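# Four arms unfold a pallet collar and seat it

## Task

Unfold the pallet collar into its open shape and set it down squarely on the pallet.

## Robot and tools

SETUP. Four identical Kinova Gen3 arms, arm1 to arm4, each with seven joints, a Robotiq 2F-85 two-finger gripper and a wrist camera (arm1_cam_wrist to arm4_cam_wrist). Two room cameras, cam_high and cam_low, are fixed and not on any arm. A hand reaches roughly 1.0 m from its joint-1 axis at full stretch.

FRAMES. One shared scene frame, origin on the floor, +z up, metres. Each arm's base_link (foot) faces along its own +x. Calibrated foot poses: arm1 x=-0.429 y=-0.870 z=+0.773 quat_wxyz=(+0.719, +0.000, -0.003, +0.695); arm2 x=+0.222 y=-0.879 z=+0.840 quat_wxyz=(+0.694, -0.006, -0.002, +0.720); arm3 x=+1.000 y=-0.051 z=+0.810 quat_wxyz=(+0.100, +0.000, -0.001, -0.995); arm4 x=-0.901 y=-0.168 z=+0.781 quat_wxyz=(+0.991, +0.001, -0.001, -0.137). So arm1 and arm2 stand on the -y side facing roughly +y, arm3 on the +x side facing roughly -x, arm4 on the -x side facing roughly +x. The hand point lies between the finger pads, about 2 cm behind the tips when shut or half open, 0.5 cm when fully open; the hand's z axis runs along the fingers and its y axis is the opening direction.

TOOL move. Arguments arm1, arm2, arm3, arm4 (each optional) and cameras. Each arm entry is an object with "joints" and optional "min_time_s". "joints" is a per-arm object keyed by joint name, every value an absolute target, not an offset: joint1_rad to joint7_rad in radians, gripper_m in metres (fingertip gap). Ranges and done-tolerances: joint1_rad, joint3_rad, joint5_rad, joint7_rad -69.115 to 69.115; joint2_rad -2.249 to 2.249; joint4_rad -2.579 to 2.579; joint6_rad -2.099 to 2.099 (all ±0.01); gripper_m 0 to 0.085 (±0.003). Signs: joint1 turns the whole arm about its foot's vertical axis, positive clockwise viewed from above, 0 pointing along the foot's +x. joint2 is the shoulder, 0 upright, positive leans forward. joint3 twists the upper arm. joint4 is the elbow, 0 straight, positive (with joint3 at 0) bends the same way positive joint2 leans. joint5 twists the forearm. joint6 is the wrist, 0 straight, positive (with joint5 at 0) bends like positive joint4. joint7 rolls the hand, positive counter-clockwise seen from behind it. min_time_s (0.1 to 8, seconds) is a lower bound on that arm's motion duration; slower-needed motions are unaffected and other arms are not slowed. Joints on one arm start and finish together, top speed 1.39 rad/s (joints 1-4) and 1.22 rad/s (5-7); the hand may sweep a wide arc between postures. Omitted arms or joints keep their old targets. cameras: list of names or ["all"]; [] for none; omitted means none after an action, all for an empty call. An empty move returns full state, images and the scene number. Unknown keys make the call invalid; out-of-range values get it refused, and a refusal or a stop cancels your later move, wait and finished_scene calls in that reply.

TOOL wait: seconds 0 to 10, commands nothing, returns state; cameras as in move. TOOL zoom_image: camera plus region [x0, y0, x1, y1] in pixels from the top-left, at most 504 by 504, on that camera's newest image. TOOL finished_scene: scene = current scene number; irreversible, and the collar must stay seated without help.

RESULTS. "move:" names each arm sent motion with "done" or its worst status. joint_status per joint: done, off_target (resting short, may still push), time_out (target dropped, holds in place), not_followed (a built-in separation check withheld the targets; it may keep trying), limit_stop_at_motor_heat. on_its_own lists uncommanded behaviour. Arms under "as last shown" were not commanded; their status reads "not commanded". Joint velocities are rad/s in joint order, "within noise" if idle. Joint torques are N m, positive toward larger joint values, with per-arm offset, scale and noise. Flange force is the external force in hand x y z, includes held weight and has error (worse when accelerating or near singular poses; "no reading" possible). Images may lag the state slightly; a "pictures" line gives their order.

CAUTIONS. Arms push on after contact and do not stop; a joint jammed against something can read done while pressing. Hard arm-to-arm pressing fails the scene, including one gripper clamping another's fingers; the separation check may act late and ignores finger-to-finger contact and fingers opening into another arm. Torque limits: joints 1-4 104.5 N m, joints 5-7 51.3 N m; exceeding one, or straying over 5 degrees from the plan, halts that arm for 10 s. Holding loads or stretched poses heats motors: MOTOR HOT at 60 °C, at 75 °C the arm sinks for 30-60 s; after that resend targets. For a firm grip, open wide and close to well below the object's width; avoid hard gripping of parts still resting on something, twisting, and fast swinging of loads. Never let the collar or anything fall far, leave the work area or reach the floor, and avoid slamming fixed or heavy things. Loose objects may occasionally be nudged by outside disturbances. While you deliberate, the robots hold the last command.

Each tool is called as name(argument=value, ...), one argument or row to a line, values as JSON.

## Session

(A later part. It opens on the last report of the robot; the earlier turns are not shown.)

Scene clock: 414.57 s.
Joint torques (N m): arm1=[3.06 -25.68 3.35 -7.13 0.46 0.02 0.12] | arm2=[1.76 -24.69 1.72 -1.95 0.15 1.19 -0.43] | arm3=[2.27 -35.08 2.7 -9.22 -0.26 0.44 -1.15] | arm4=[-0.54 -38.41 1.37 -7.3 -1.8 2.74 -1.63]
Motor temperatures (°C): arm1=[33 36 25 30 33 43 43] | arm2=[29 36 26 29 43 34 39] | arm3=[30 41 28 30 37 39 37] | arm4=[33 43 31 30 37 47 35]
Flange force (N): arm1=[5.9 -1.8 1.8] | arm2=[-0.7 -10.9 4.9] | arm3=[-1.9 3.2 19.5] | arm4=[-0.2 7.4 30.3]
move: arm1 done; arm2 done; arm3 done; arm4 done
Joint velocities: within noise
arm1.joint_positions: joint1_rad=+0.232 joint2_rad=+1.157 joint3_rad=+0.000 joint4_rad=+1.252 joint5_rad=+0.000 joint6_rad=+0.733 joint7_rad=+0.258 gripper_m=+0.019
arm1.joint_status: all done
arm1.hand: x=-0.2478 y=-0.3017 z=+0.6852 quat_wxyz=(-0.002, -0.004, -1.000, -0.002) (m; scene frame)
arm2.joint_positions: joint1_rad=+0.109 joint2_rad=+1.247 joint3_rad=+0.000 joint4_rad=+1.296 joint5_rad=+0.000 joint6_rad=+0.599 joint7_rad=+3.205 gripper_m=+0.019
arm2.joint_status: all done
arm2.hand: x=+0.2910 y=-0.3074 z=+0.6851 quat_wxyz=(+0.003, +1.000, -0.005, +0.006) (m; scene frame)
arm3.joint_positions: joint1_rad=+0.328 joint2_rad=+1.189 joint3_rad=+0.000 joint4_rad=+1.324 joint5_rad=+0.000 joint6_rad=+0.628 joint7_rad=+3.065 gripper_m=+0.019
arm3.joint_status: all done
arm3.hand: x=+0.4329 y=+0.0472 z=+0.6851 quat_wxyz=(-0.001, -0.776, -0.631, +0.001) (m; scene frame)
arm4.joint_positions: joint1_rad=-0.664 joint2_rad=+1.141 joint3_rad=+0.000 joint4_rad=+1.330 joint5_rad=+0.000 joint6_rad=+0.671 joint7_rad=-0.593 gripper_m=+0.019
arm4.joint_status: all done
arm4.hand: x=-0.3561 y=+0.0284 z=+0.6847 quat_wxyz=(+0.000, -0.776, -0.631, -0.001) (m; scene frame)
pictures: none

move(
  arm1={"joints": {"joint1_rad": 0.288132, "joint2_rad": 1.210465, "joint4_rad": 1.105237, "joint6_rad": 0.825891, "joint7_rad": 0.328232}, "min_time_s": 2.3},
  arm2={"joints": {"joint1_rad": 0.173728, "joint2_rad": 1.294557, "joint4_rad": 1.149374, "joint6_rad": 0.697662, "joint7_rad": 3.283528}, "min_time_s": 2.3},
  arm3={"joints": {"joint1_rad": 0.376501, "joint2_rad": 1.253730, "joint4_rad": 1.132947, "joint6_rad": 0.754916, "joint7_rad": 3.322801}, "min_time_s": 2.3},
  arm4={"joints": {"joint1_rad": -0.713556, "joint2_rad": 1.112446, "joint4_rad": 1.414868, "joint6_rad": 0.614279, "joint7_rad": -0.433806}, "min_time_s": 2.3},
  cameras=["cam_low"],
)

Scene clock: 423.37 s.
Joint torques (N m): arm1=[3.97 -24.6 4.01 -7.11 0.82 -0.12 0.14] | arm2=[1.76 -26.93 1.76 -2.34 0.21 1.82 -0.48] | arm3=[3.26 -36.61 3.64 -11.03 0.36 0.1 -1.08] | arm4=[-0.57 -38.35 1.22 -6.65 -1.98 2.83 -1.79]
Motor temperatures (°C): arm1=[33 36 25 30 33 43 43] | arm2=[29 36 26 29 43 34 39] | arm3=[30 41 28 30 37 39 37] | arm4=[33 43 31 30 37 47 35]
Flange force (N): arm1=[7.4 -1.6 -1.9] | arm2=[0.9 -13.8 8.4] | arm3=[-4.7 4.3 17.7] | arm4=[-1.7 7.8 32.7]
move: arm1 done; arm2 done; arm3 done; arm4 done
Joint velocities: within noise
arm1.joint_positions: joint1_rad=+0.288 joint2_rad=+1.210 joint3_rad=+0.000 joint4_rad=+1.105 joint5_rad=+0.000 joint6_rad=+0.826 joint7_rad=+0.328 gripper_m=+0.019
arm1.joint_status: all done
arm1.hand: x=-0.2069 y=-0.2850 z=+0.6852 quat_wxyz=(-0.002, +0.003, -1.000, -0.002) (m; scene frame)
arm2.joint_positions: joint1_rad=+0.174 joint2_rad=+1.295 joint3_rad=+0.000 joint4_rad=+1.149 joint5_rad=+0.000 joint6_rad=+0.698 joint7_rad=+3.284 gripper_m=+0.019
arm2.joint_status: all done
arm2.hand: x=+0.3319 y=-0.2825 z=+0.6851 quat_wxyz=(+0.003, +1.000, +0.002, +0.006) (m; scene frame)
arm3.joint_positions: joint1_rad=+0.376 joint2_rad=+1.254 joint3_rad=+0.000 joint4_rad=+1.133 joint5_rad=+0.000 joint6_rad=+0.755 joint7_rad=+3.323 gripper_m=+0.019
arm3.joint_status: all done
arm3.hand: x=+0.3989 y=+0.0815 z=+0.6851 quat_wxyz=(-0.001, -0.705, -0.709, +0.001) (m; scene frame)
arm4.joint_positions: joint1_rad=-0.714 joint2_rad=+1.112 joint3_rad=+0.000 joint4_rad=+1.415 joint5_rad=+0.000 joint6_rad=+0.614 joint7_rad=-0.434 gripper_m=+0.019
arm4.joint_status: all done
arm4.hand: x=-0.3840 y=+0.0469 z=+0.6847 quat_wxyz=(+0.000, -0.706, -0.709, -0.001) (m; scene frame)
pictures: cam_low
Images, in order (width x height): cam_low 896x504.

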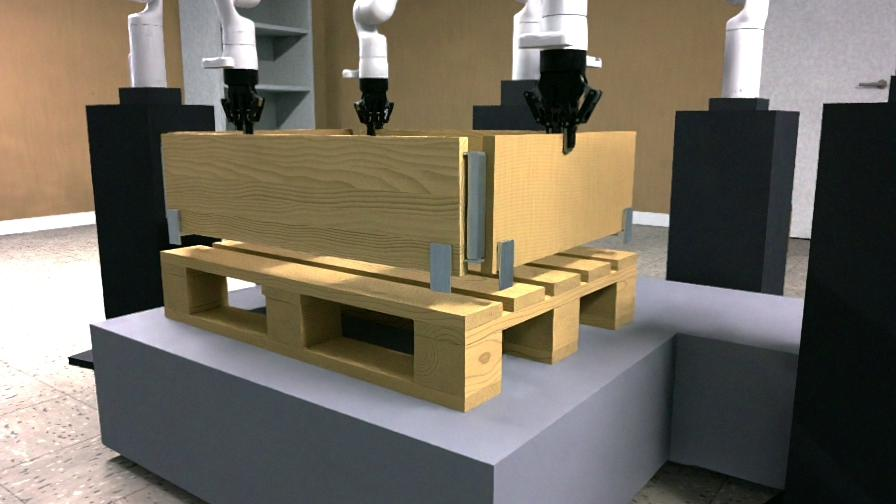

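move(
  arm1={"joints": {"joint1_rad": 0.290600, "joint2_rad": 1.242340, "joint4_rad": 1.092505, "joint6_rad": 0.806748, "joint7_rad": 0.330700}, "min_time_s": 2},
  arm2={"joints": {"joint1_rad": 0.176093, "joint2_rad": 1.329328, "joint4_rad": 1.128958, "joint6_rad": 0.683307, "joint7_rad": 3.285893}, "min_time_s": 2},
  arm3={"joints": {"joint1_rad": 0.375192, "joint2_rad": 1.281616, "joint4_rad": 1.132397, "joint6_rad": 0.727580, "joint7_rad": 3.321492}, "min_time_s": 2},
  arm4={"joints": {"joint1_rad": -0.711492, "joint2_rad": 1.149228, "joint4_rad": 1.394860, "joint6_rad": 0.597505, "joint7_rad": -0.431742}, "min_time_s": 2},
  cameras=["cam_low", "arm1_cam_wrist", "arm2_cam_wrist", "arm3_cam_wrist"],
)

Scene clock: 436.20 s.
Joint torques (N m): arm1=[3.26 -24.77 3.45 -6.77 0.71 0.15 0.3] | arm2=[0.82 -28.16 1.15 -4.16 0.22 0.72 -0.34] | arm3=[0.76 -35.96 1.52 -9.47 -0.22 0.86 -0.8] | arm4=[-1.16 -38.34 0.78 -6.4 -1.87 2.76 -1.51]
Motor temperatures (°C): arm1=[33 36 25 30 33 43 43] | arm2=[29 36 26 29 43 34 39] | arm3=[30 41 28 30 37 39 37] | arm4=[33 44 31 30 37 47 35]
Flange force (N): arm1=[6.4 -1.5 -1.4] | arm2=[1.5 -9.7 7.9] | arm3=[-0.5 2.1 18.4] | arm4=[-2.3 7.9 32.2]
move: arm1 done; arm2 done; arm3 done; arm4 done
Joint velocities: within noise
arm1.joint_positions: joint1_rad=+0.291 joint2_rad=+1.242 joint3_rad=+0.000 joint4_rad=+1.093 joint5_rad=+0.000 joint6_rad=+0.807 joint7_rad=+0.331 gripper_m=+0.019
arm1.joint_status: all done
arm1.hand: x=-0.2052 y=-0.2851 z=+0.6682 quat_wxyz=(-0.002, +0.003, -1.000, -0.002) (m; scene frame)
arm2.joint_positions: joint1_rad=+0.176 joint2_rad=+1.329 joint3_rad=+0.000 joint4_rad=+1.129 joint5_rad=+0.000 joint6_rad=+0.683 joint7_rad=+3.286 gripper_m=+0.019
arm2.joint_status: all done
arm2.hand: x=+0.3336 y=-0.2826 z=+0.6681 quat_wxyz=(+0.003, +1.000, +0.002, +0.006) (m; scene frame)
arm3.joint_positions: joint1_rad=+0.375 joint2_rad=+1.282 joint3_rad=+0.000 joint4_rad=+1.132 joint5_rad=+0.000 joint6_rad=+0.728 joint7_rad=+3.322 gripper_m=+0.019
arm3.joint_status: all done
arm3.hand: x=+0.4015 y=+0.0804 z=+0.6681 quat_wxyz=(-0.001, -0.705, -0.709, +0.001) (m; scene frame)
arm4.joint_positions: joint1_rad=-0.711 joint2_rad=+1.149 joint3_rad=+0.000 joint4_rad=+1.395 joint5_rad=+0.000 joint6_rad=+0.597 joint7_rad=-0.432 gripper_m=+0.019
arm4.joint_status: all done
arm4.hand: x=-0.3815 y=+0.0469 z=+0.6677 quat_wxyz=(+0.000, -0.706, -0.709, -0.001) (m; scene frame)
pictures: arm1_cam_wrist, arm2_cam_wrist, arm3_cam_wrist, cam_low
Images, in order (width x height): arm1_cam_wrist 896x504, arm2_cam_wrist 896x504, arm3_cam_wrist 896x504, cam_low 896x504.

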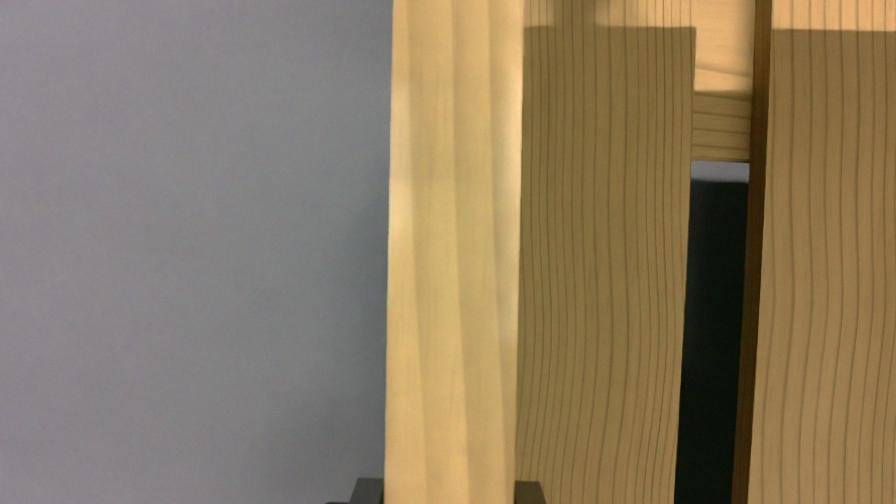

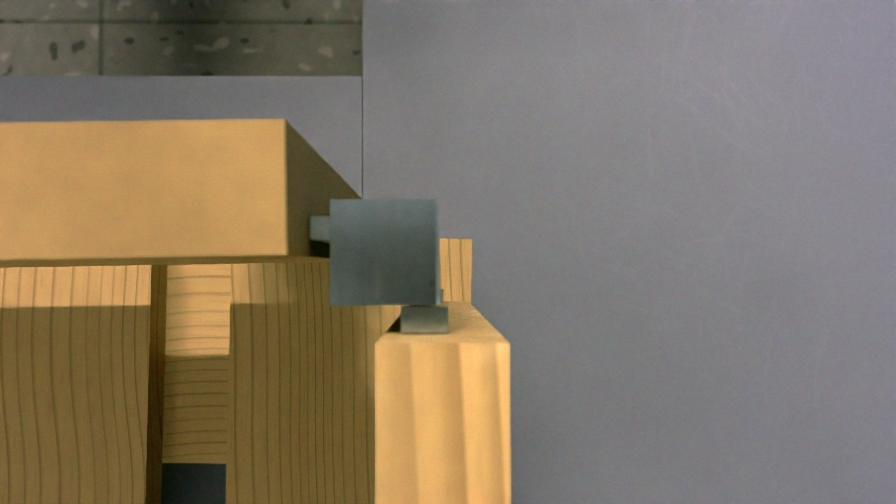

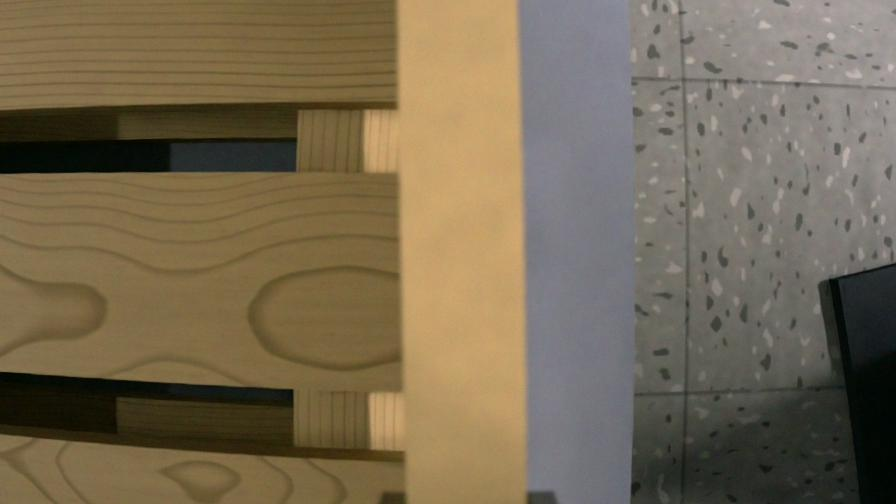

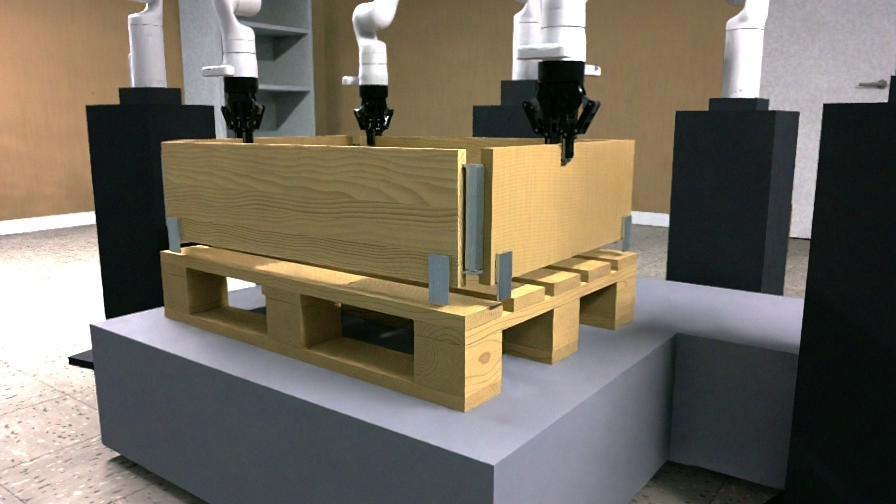

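zoom_image(
  camera="cam_low",
  region=[400, 235, 530, 335],
)

zoom_image(
  camera="arm2_cam_wrist",
  region=[300, 180, 540, 360],
)

Scaled by 3.877 from the camera's 896x504 image, which has a finer 1280x720 frame.

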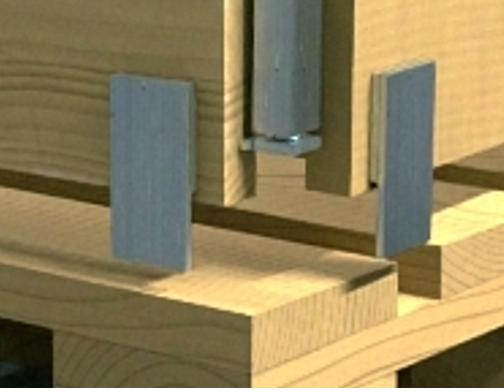

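Scaled by 2.100 from the camera's 896x504 image, which has a finer 1280x720 frame.

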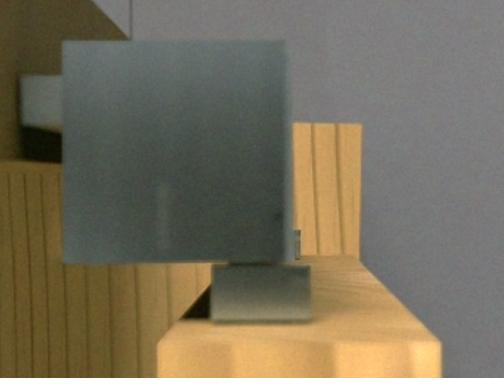

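zoom_image(
  camera="arm2_cam_wrist",
  region=[130, 254, 380, 504],
)

zoom_image(
  camera="arm3_cam_wrist",
  region=[0, 80, 420, 480],
)

Scaled by 2.016 from the camera's 896x504 image, which has a finer 1280x720 frame.

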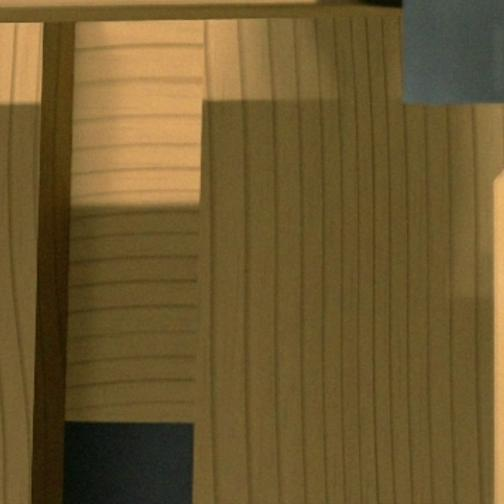

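Scaled by 1.200 from the camera's 896x504 image, which has a finer 1280x720 frame.

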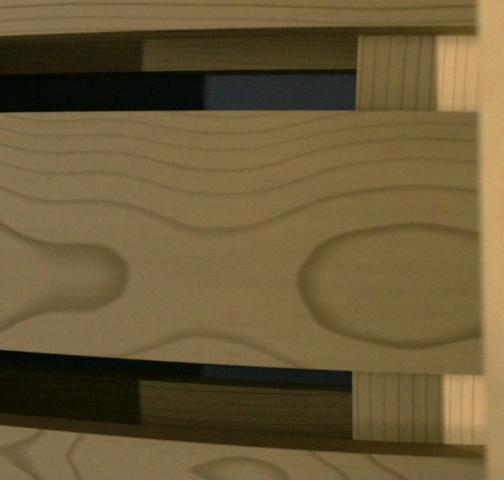

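zoom_image(
  camera="arm1_cam_wrist",
  region=[500, 0, 896, 130],
)

zoom_image(
  camera="arm1_cam_wrist",
  region=[500, 374, 896, 504],
)

Scaled by 1.273 from the camera's 896x504 image, which has a finer 1280x720 frame.

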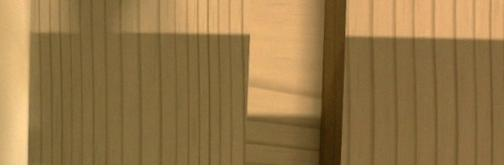

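Scaled by 1.273 from the camera's 896x504 image, which has a finer 1280x720 frame.

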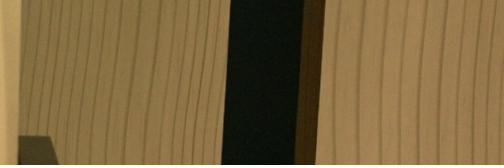

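move(
  arm1={"joints": {"joint1_rad": 0.270587, "joint2_rad": 1.251043, "joint4_rad": 1.068553, "joint6_rad": 0.821997, "joint7_rad": 0.283687}, "min_time_s": 2},
  arm2={"joints": {"joint1_rad": 0.159971, "joint2_rad": 1.316633, "joint4_rad": 1.167724, "joint6_rad": 0.657236, "joint7_rad": 3.242771}, "min_time_s": 2},
  arm3={"joints": {"joint1_rad": 0.362190, "joint2_rad": 1.279449, "joint4_rad": 1.138839, "joint6_rad": 0.723305, "joint7_rad": 3.281490}, "min_time_s": 2},
  arm4={"joints": {"joint1_rad": -0.733089, "joint2_rad": 1.155961, "joint4_rad": 1.373765, "joint6_rad": 0.611867, "joint7_rad": -0.480339}, "min_time_s": 2},
  cameras=["cam_low", "arm1_cam_wrist", "arm2_cam_wrist"],
)

zoom_image(
  camera="cam_low",
  region=[400, 235, 530, 335],
)

zoom_image(
  camera="arm2_cam_wrist",
  region=[300, 180, 540, 360],
)

Scene clock: 475.83 s.
Joint torques (N m): arm1=[3.25 -25.44 3.29 -6.75 0.64 0.25 0.23] | arm2=[0.37 -28.15 0.8 -4.34 -0.02 0.36 -0.45] | arm3=[0.01 -37.35 1.01 -11.48 -0.31 -0.3 -0.65] | arm4=[-0.5 -39.8 1.66 -9.11 -1.52 1.35 -1.39]
Motor temperatures (°C): arm1=[33 35 25 30 33 43 43] | arm2=[29 37 26 29 43 34 39] | arm3=[30 42 28 30 37 39 37] | arm4=[33 45 31 30 37 47 35]
Flange force (N): arm1=[5.8 -0.7 -0.3] | arm2=[1.9 -9.0 7.7] | arm3=[-0.2 6.3 18.1] | arm4=[-2.8 2.7 31.0]
move: arm1 done; arm2 done; arm3 done; arm4 done
Joint velocities: within noise
arm1.joint_positions: joint1_rad=+0.271 joint2_rad=+1.251 joint3_rad=+0.000 joint4_rad=+1.069 joint5_rad=+0.000 joint6_rad=+0.822 joint7_rad=+0.284 gripper_m=+0.019
arm1.joint_status: all done
arm1.hand: x=-0.2156 y=-0.2765 z=+0.6682 quat_wxyz=(-0.002, -0.011, -1.000, -0.002) (m; scene frame)
arm2.joint_positions: joint1_rad=+0.160 joint2_rad=+1.317 joint3_rad=+0.000 joint4_rad=+1.168 joint5_rad=+0.000 joint6_rad=+0.657 joint7_rad=+3.243 gripper_m=+0.019
arm2.joint_status: all done
arm2.hand: x=+0.3230 y=-0.2886 z=+0.6681 quat_wxyz=(+0.003, +1.000, -0.011, +0.006) (m; scene frame)
arm3.joint_positions: joint1_rad=+0.362 joint2_rad=+1.279 joint3_rad=+0.000 joint4_rad=+1.139 joint5_rad=+0.000 joint6_rad=+0.723 joint7_rad=+3.281 gripper_m=+0.019
arm3.joint_status: all done
arm3.hand: x=+0.4011 y=+0.0723 z=+0.6681 quat_wxyz=(-0.001, -0.715, -0.699, +0.001) (m; scene frame)
arm4.joint_positions: joint1_rad=-0.733 joint2_rad=+1.156 joint3_rad=+0.000 joint4_rad=+1.374 joint5_rad=+0.000 joint6_rad=+0.612 joint7_rad=-0.480 gripper_m=+0.019
arm4.joint_status: all done
arm4.hand: x=-0.3819 y=+0.0602 z=+0.6678 quat_wxyz=(+0.000, -0.715, -0.699, -0.001) (m; scene frame)
pictures: arm1_cam_wrist, arm2_cam_wrist, cam_low
Images, in order (width x height): arm1_cam_wrist 896x504, arm2_cam_wrist 896x504, cam_low 896x504.

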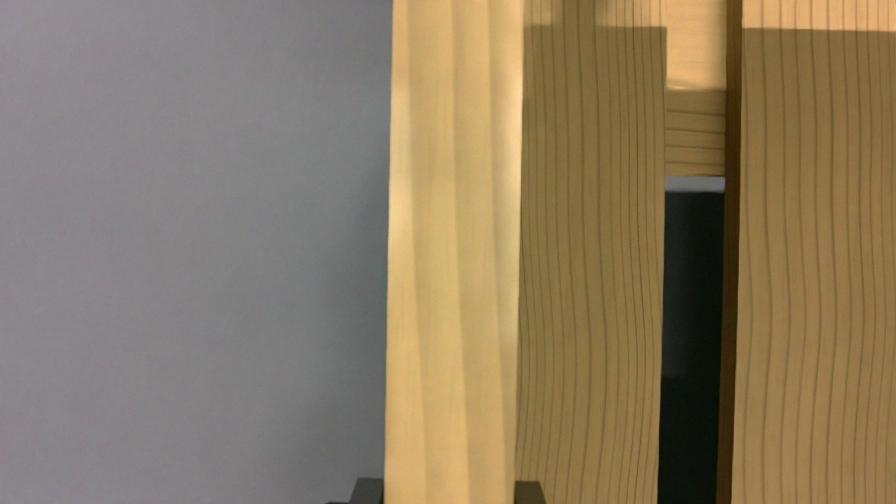

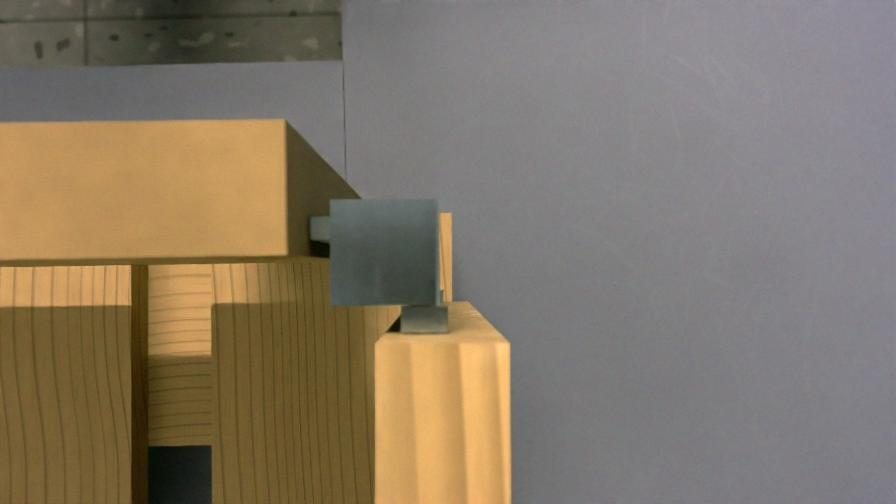

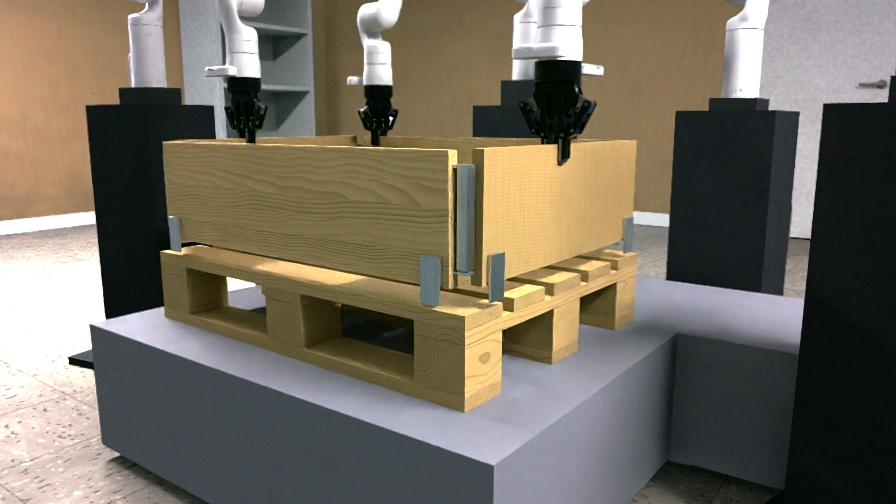

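Scaled by 3.877 from the camera's 896x504 image, which has a finer 1280x720 frame.

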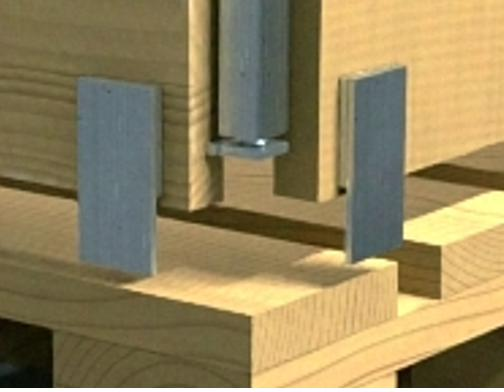

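Scaled by 2.100 from the camera's 896x504 image, which has a finer 1280x720 frame.

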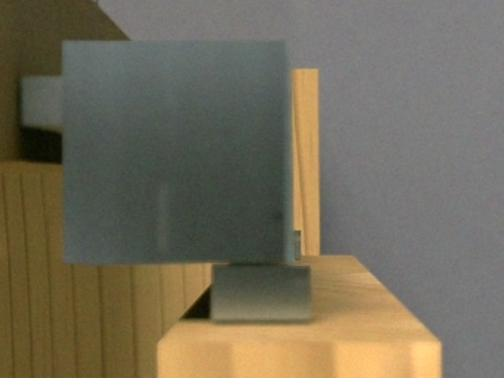

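move(
  arm1={"joints": {"joint1_rad": 0.267864, "joint2_rad": 1.265271, "joint4_rad": 1.059998, "joint6_rad": 0.816324, "joint7_rad": 0.275964}, "min_time_s": 1.5},
  arm2={"joints": {"joint1_rad": 0.157649, "joint2_rad": 1.328318, "joint4_rad": 1.167706, "joint6_rad": 0.645569, "joint7_rad": 3.235449}, "min_time_s": 1.5},
  arm3={"joints": {"joint1_rad": 0.359439, "joint2_rad": 1.290756, "joint4_rad": 1.139334, "joint6_rad": 0.711503, "joint7_rad": 3.273739}, "min_time_s": 1.5},
  arm4={"joints": {"joint1_rad": -0.736021, "joint2_rad": 1.171365, "joint4_rad": 1.364199, "joint6_rad": 0.606029, "joint7_rad": -0.488271}, "min_time_s": 1.5},
  cameras=["cam_low", "arm2_cam_wrist"],
)

zoom_image(
  camera="cam_low",
  region=[400, 240, 520, 330],
)

zoom_image(
  camera="cam_low",
  region=[150, 205, 230, 265],
)

zoom_image(
  camera="cam_low",
  region=[580, 205, 660, 265],
)

Scene clock: 484.20 s.
Joint torques (N m): arm1=[3.4 -24.88 3.5 -6.4 0.69 0.42 0.22] | arm2=[0.19 -27.88 0.57 -3.84 -0.04 0.56 -0.35] | arm3=[0.7 -35.66 1.53 -9.11 -0.04 0.91 -0.57] | arm4=[-1.55 -39.01 0.46 -7.15 -1.79 2.42 -1.35]
Motor temperatures (°C): arm1=[33 35 25 30 33 43 43] | arm2=[29 37 26 29 43 34 39] | arm3=[30 43 28 30 37 39 37] | arm4=[33 45 31 30 37 47 35]
Flange force (N): arm1=[6.0 -0.8 -1.0] | arm2=[2.1 -9.9 7.9] | arm3=[-0.6 1.7 18.2] | arm4=[-2.7 7.0 31.9]
move: arm1 done; arm2 done; arm3 done; arm4 done
Joint velocities: within noise
arm1.joint_positions: joint1_rad=+0.268 joint2_rad=+1.265 joint3_rad=+0.000 joint4_rad=+1.060 joint5_rad=+0.000 joint6_rad=+0.816 joint7_rad=+0.276 gripper_m=+0.019
arm1.joint_status: all done
arm1.hand: x=-0.2170 y=-0.2753 z=+0.6612 quat_wxyz=(-0.002, -0.013, -1.000, -0.002) (m; scene frame)
arm2.joint_positions: joint1_rad=+0.158 joint2_rad=+1.328 joint3_rad=+0.000 joint4_rad=+1.168 joint5_rad=+0.000 joint6_rad=+0.646 joint7_rad=+3.235 gripper_m=+0.019
arm2.joint_status: all done
arm2.hand: x=+0.3214 y=-0.2901 z=+0.6611 quat_wxyz=(+0.003, +1.000, -0.014, +0.006) (m; scene frame)
arm3.joint_positions: joint1_rad=+0.359 joint2_rad=+1.291 joint3_rad=+0.000 joint4_rad=+1.139 joint5_rad=+0.000 joint6_rad=+0.711 joint7_rad=+3.274 gripper_m=+0.019
arm3.joint_status: all done
arm3.hand: x=+0.4022 y=+0.0704 z=+0.6611 quat_wxyz=(-0.001, -0.717, -0.697, +0.001) (m; scene frame)
arm4.joint_positions: joint1_rad=-0.736 joint2_rad=+1.171 joint3_rad=+0.000 joint4_rad=+1.364 joint5_rad=+0.000 joint6_rad=+0.606 joint7_rad=-0.488 gripper_m=+0.019
arm4.joint_status: all done
arm4.hand: x=-0.3816 y=+0.0622 z=+0.6608 quat_wxyz=(+0.000, -0.717, -0.697, -0.001) (m; scene frame)
pictures: arm2_cam_wrist, cam_low
Images, in order (width x height): arm2_cam_wrist 896x504, cam_low 896x504.

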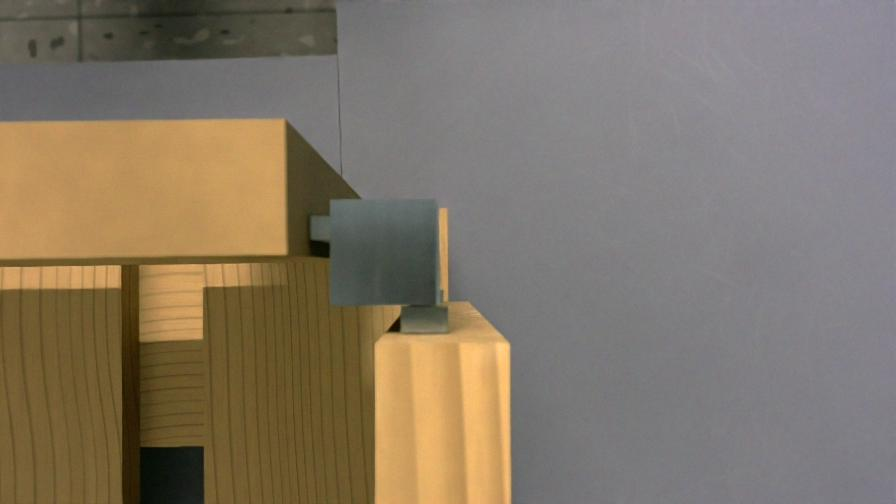

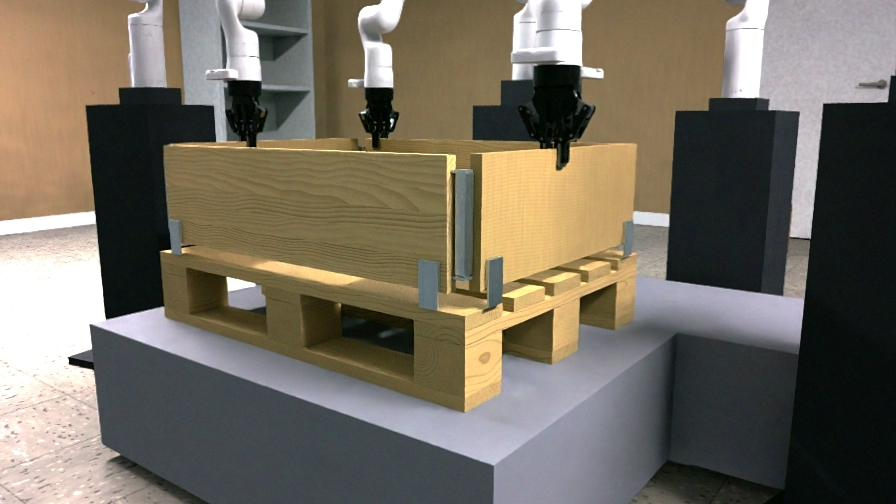

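Scaled by 4.200 from the camera's 896x504 image, which has a finer 1280x720 frame.

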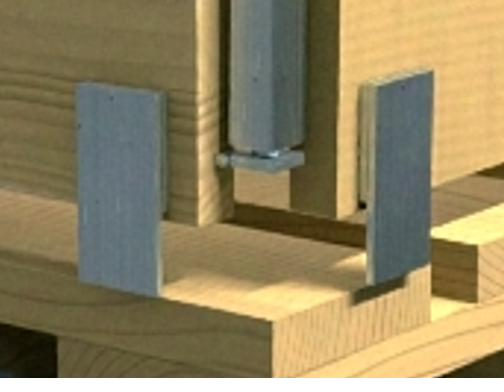

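Scaled by 6.300 from the camera's 896x504 image, which has a finer 1280x720 frame.

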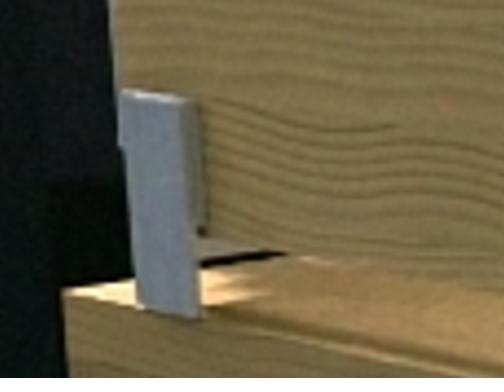

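Scaled by 6.300 from the camera's 896x504 image, which has a finer 1280x720 frame.

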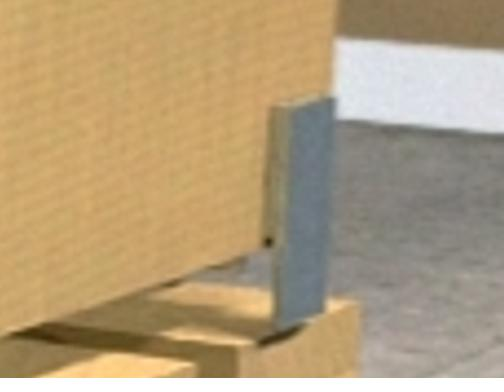

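move(
  arm1={"joints": {"joint1_rad": 0.267834, "joint2_rad": 1.276450, "joint4_rad": 1.055416, "joint6_rad": 0.809727, "joint7_rad": 0.275934}, "min_time_s": 1.5},
  arm2={"joints": {"joint1_rad": 0.157541, "joint2_rad": 1.340782, "joint4_rad": 1.160008, "joint6_rad": 0.640803, "joint7_rad": 3.235341}, "min_time_s": 1.5},
  arm3={"joints": {"joint1_rad": 0.359455, "joint2_rad": 1.302696, "joint4_rad": 1.133086, "joint6_rad": 0.705811, "joint7_rad": 3.273755}, "min_time_s": 1.5},
  arm4={"joints": {"joint1_rad": -0.736013, "joint2_rad": 1.183359, "joint4_rad": 1.359728, "joint6_rad": 0.598506, "joint7_rad": -0.488263}, "min_time_s": 1.5},
  cameras=["cam_low"],
)

zoom_image(
  camera="cam_low",
  region=[400, 240, 520, 330],
)

zoom_image(
  camera="cam_low",
  region=[150, 205, 230, 265],
)

zoom_image(
  camera="cam_low",
  region=[580, 205, 660, 265],
)

Scene clock: 496.43 s.
Joint torques (N m): arm1=[3.06 -26.34 3.32 -6.52 0.61 0.92 0.29] | arm2=[0.48 -29.8 0.82 -3.52 0 1.33 -0.33] | arm3=[1.75 -26.51 2.13 -8.49 0.11 -1.15 -0.64] | arm4=[0.26 -39.2 2.32 -10.5 -1.45 0.08 -1.6]
Motor temperatures (°C): arm1=[33 35 25 30 33 43 43] | arm2=[29 37 26 29 43 34 39] | arm3=[30 43 28 30 37 39 37] | arm4=[33 45 31 30 37 47 35]
Flange force (N): arm1=[5.6 -0.7 2.0] | arm2=[1.8 -11.7 13.0] | arm3=[-3.2 7.2 -1.5] | arm4=[-3.7 -1.4 26.7]
move: arm1 done; arm2 done; arm3 done; arm4 done
Joint velocities: within noise
arm1.joint_positions: joint1_rad=+0.268 joint2_rad=+1.276 joint3_rad=+0.000 joint4_rad=+1.055 joint5_rad=+0.000 joint6_rad=+0.810 joint7_rad=+0.276 gripper_m=+0.019
arm1.joint_status: all done
arm1.hand: x=-0.2170 y=-0.2753 z=+0.6552 quat_wxyz=(-0.002, -0.013, -1.000, -0.002) (m; scene frame)
arm2.joint_positions: joint1_rad=+0.158 joint2_rad=+1.341 joint3_rad=+0.000 joint4_rad=+1.160 joint5_rad=+0.000 joint6_rad=+0.641 joint7_rad=+3.235 gripper_m=+0.019
arm2.joint_status: all done
arm2.hand: x=+0.3215 y=-0.2901 z=+0.6551 quat_wxyz=(+0.003, +1.000, -0.014, +0.006) (m; scene frame)
arm3.joint_positions: joint1_rad=+0.359 joint2_rad=+1.303 joint3_rad=+0.000 joint4_rad=+1.133 joint5_rad=+0.000 joint6_rad=+0.706 joint7_rad=+3.274 gripper_m=+0.019
arm3.joint_status: all done
arm3.hand: x=+0.4022 y=+0.0704 z=+0.6551 quat_wxyz=(-0.001, -0.717, -0.697, +0.001) (m; scene frame)
arm4.joint_positions: joint1_rad=-0.736 joint2_rad=+1.183 joint3_rad=+0.000 joint4_rad=+1.360 joint5_rad=+0.000 joint6_rad=+0.598 joint7_rad=-0.488 gripper_m=+0.019
arm4.joint_status: all done
arm4.hand: x=-0.3816 y=+0.0622 z=+0.6548 quat_wxyz=(+0.000, -0.717, -0.697, -0.001) (m; scene frame)
pictures: cam_low
Images, in order (width x height): cam_low 896x504.

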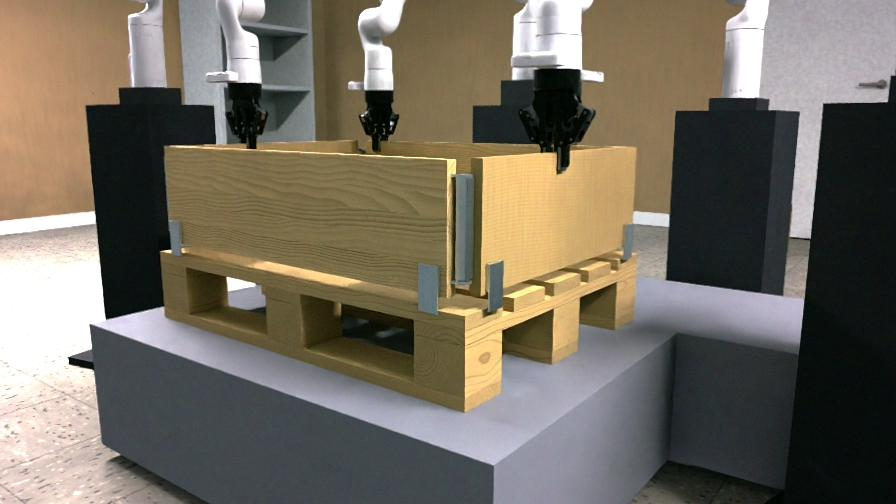

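Scaled by 4.200 from the camera's 896x504 image, which has a finer 1280x720 frame.

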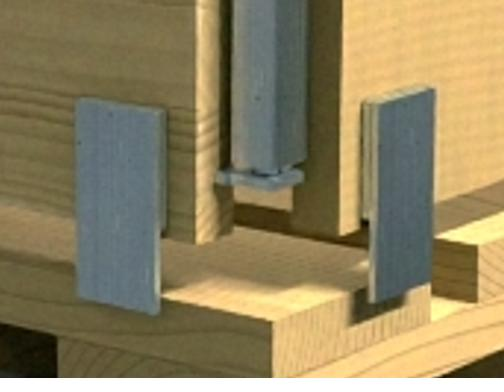

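Scaled by 6.300 from the camera's 896x504 image, which has a finer 1280x720 frame.

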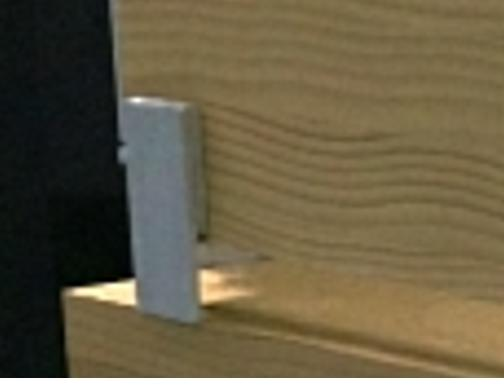

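Scaled by 6.300 from the camera's 896x504 image, which has a finer 1280x720 frame.

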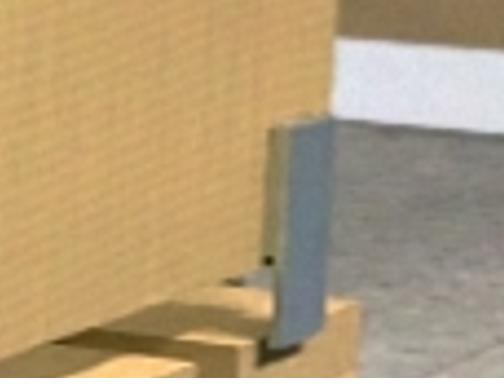

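zoom_image(
  camera="cam_low",
  region=[154, 240, 204, 270],
)

Scaled by 10.080 from the camera's 896x504 image, which has a finer 1280x720 frame.

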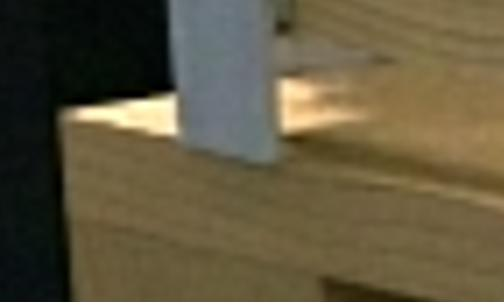

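move(
  arm1={"joints": {"joint1_rad": 0.268705, "joint2_rad": 1.264569, "joint4_rad": 1.053263, "joint6_rad": 0.823761, "joint7_rad": 0.282805}, "min_time_s": 1.5},
  arm2={"joints": {"joint1_rad": 0.158539, "joint2_rad": 1.331520, "joint4_rad": 1.147153, "joint6_rad": 0.662920, "joint7_rad": 3.242339}, "min_time_s": 1.5},
  arm3={"joints": {"joint1_rad": 0.367468, "joint2_rad": 1.288241, "joint4_rad": 1.137028, "joint6_rad": 0.716324, "joint7_rad": 3.284268}, "min_time_s": 1.5},
  arm4={"joints": {"joint1_rad": -0.736273, "joint2_rad": 1.167662, "joint4_rad": 1.364771, "joint6_rad": 0.609160, "joint7_rad": -0.486023}, "min_time_s": 1.5},
  cameras=["cam_low", "cam_high", "arm2_cam_wrist", "arm4_cam_wrist"],
)

zoom_image(
  camera="cam_low",
  region=[154, 240, 204, 270],
)

zoom_image(
  camera="arm2_cam_wrist",
  region=[400, 180, 520, 360],
)

Scene clock: 517.40 s.
Joint torques (N m): arm1=[2.69 -24.86 3 -6.45 0.54 0.47 0.2] | arm2=[0.54 -28.11 0.85 -4.23 -0.03 0.53 -0.44] | arm3=[0.4 -36.34 1.4 -10.08 0 0.47 -0.5] | arm4=[-0.8 -39.55 1.32 -8.07 -1.6 1.95 -1.37]
Motor temperatures (°C): arm1=[33 35 25 30 33 43 43] | arm2=[29 37 26 29 43 34 39] | arm3=[30 42 28 30 37 39 37] | arm4=[33 45 31 30 37 47 35]
Flange force (N): arm1=[5.0 -1.4 -1.1] | arm2=[1.6 -9.1 7.7] | arm3=[-0.6 3.7 18.2] | arm4=[-2.3 4.9 31.7]
move: arm1 done; arm2 done; arm3 done; arm4 done
Joint velocities: within noise
arm1.joint_positions: joint1_rad=+0.269 joint2_rad=+1.265 joint3_rad=+0.000 joint4_rad=+1.053 joint5_rad=+0.000 joint6_rad=+0.824 joint7_rad=+0.283 gripper_m=+0.019
arm1.joint_status: all done
arm1.hand: x=-0.2161 y=-0.2740 z=+0.6632 quat_wxyz=(-0.002, -0.010, -1.000, -0.002) (m; scene frame)
arm2.joint_positions: joint1_rad=+0.159 joint2_rad=+1.332 joint3_rad=+0.000 joint4_rad=+1.147 joint5_rad=+0.000 joint6_rad=+0.663 joint7_rad=+3.242 gripper_m=+0.019
arm2.joint_status: all done
arm2.hand: x=+0.3225 y=-0.2856 z=+0.6631 quat_wxyz=(+0.003, +1.000, -0.011, +0.006) (m; scene frame)
arm3.joint_positions: joint1_rad=+0.367 joint2_rad=+1.288 joint3_rad=+0.000 joint4_rad=+1.137 joint5_rad=+0.000 joint6_rad=+0.716 joint7_rad=+3.284 gripper_m=+0.019
arm3.joint_status: all done
arm3.hand: x=+0.4024 y=+0.0754 z=+0.6631 quat_wxyz=(-0.001, -0.716, -0.698, +0.001) (m; scene frame)
arm4.joint_positions: joint1_rad=-0.736 joint2_rad=+1.168 joint3_rad=+0.000 joint4_rad=+1.365 joint5_rad=+0.000 joint6_rad=+0.609 joint7_rad=-0.486 gripper_m=+0.019
arm4.joint_status: all done
arm4.hand: x=-0.3815 y=+0.0624 z=+0.6627 quat_wxyz=(+0.000, -0.716, -0.698, -0.001) (m; scene frame)
pictures: arm2_cam_wrist, arm4_cam_wrist, cam_high, cam_low
Images, in order (width x height): arm2_cam_wrist 896x504, arm4_cam_wrist 896x504, cam_high 896x504, cam_low 896x504.

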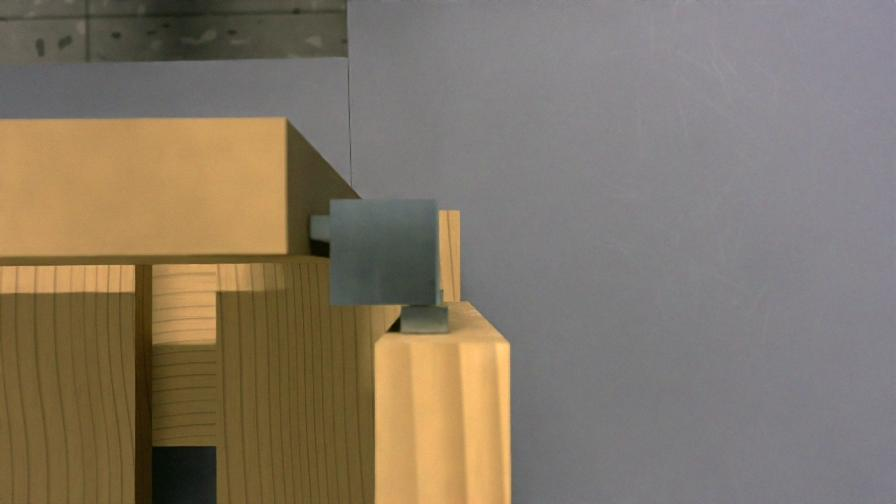

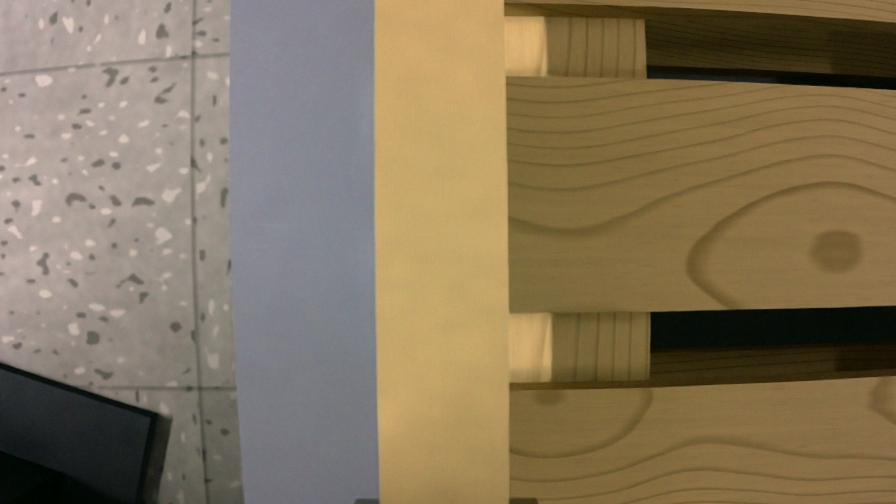

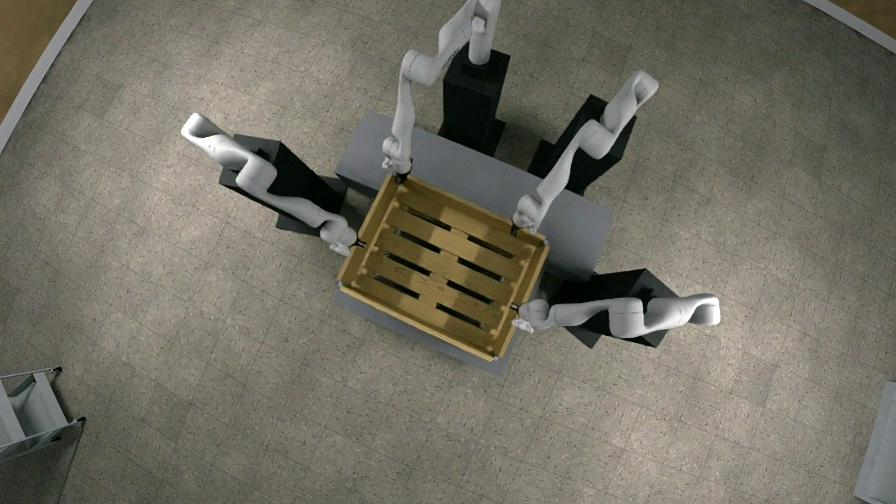

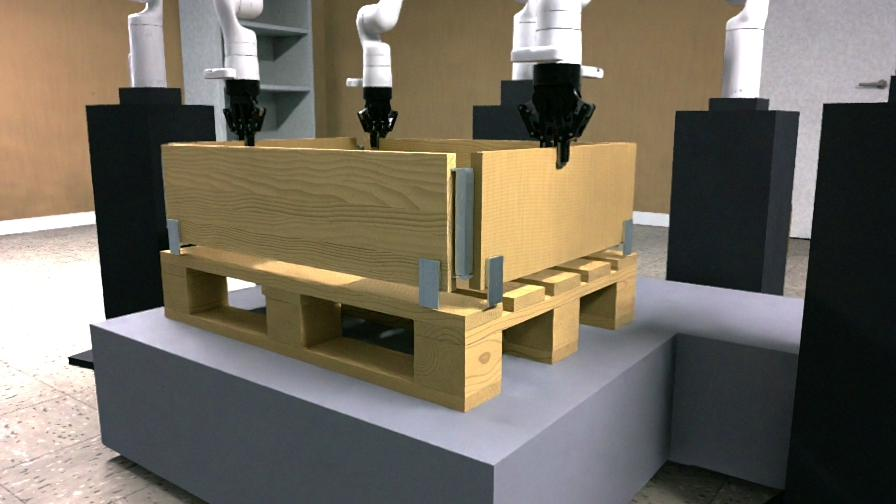

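Scaled by 10.080 from the camera's 896x504 image, which has a finer 1280x720 frame.

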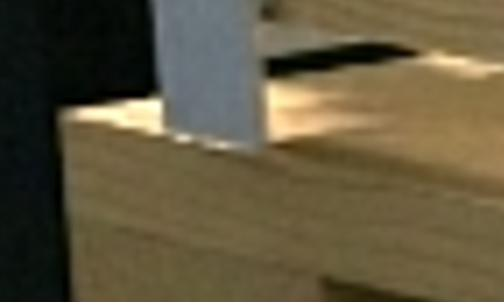

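Scaled by 2.800 from the camera's 896x504 image, which has a finer 1280x720 frame.

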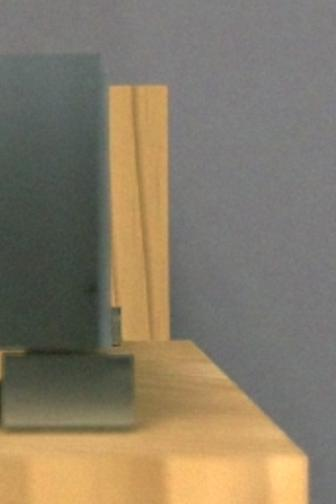

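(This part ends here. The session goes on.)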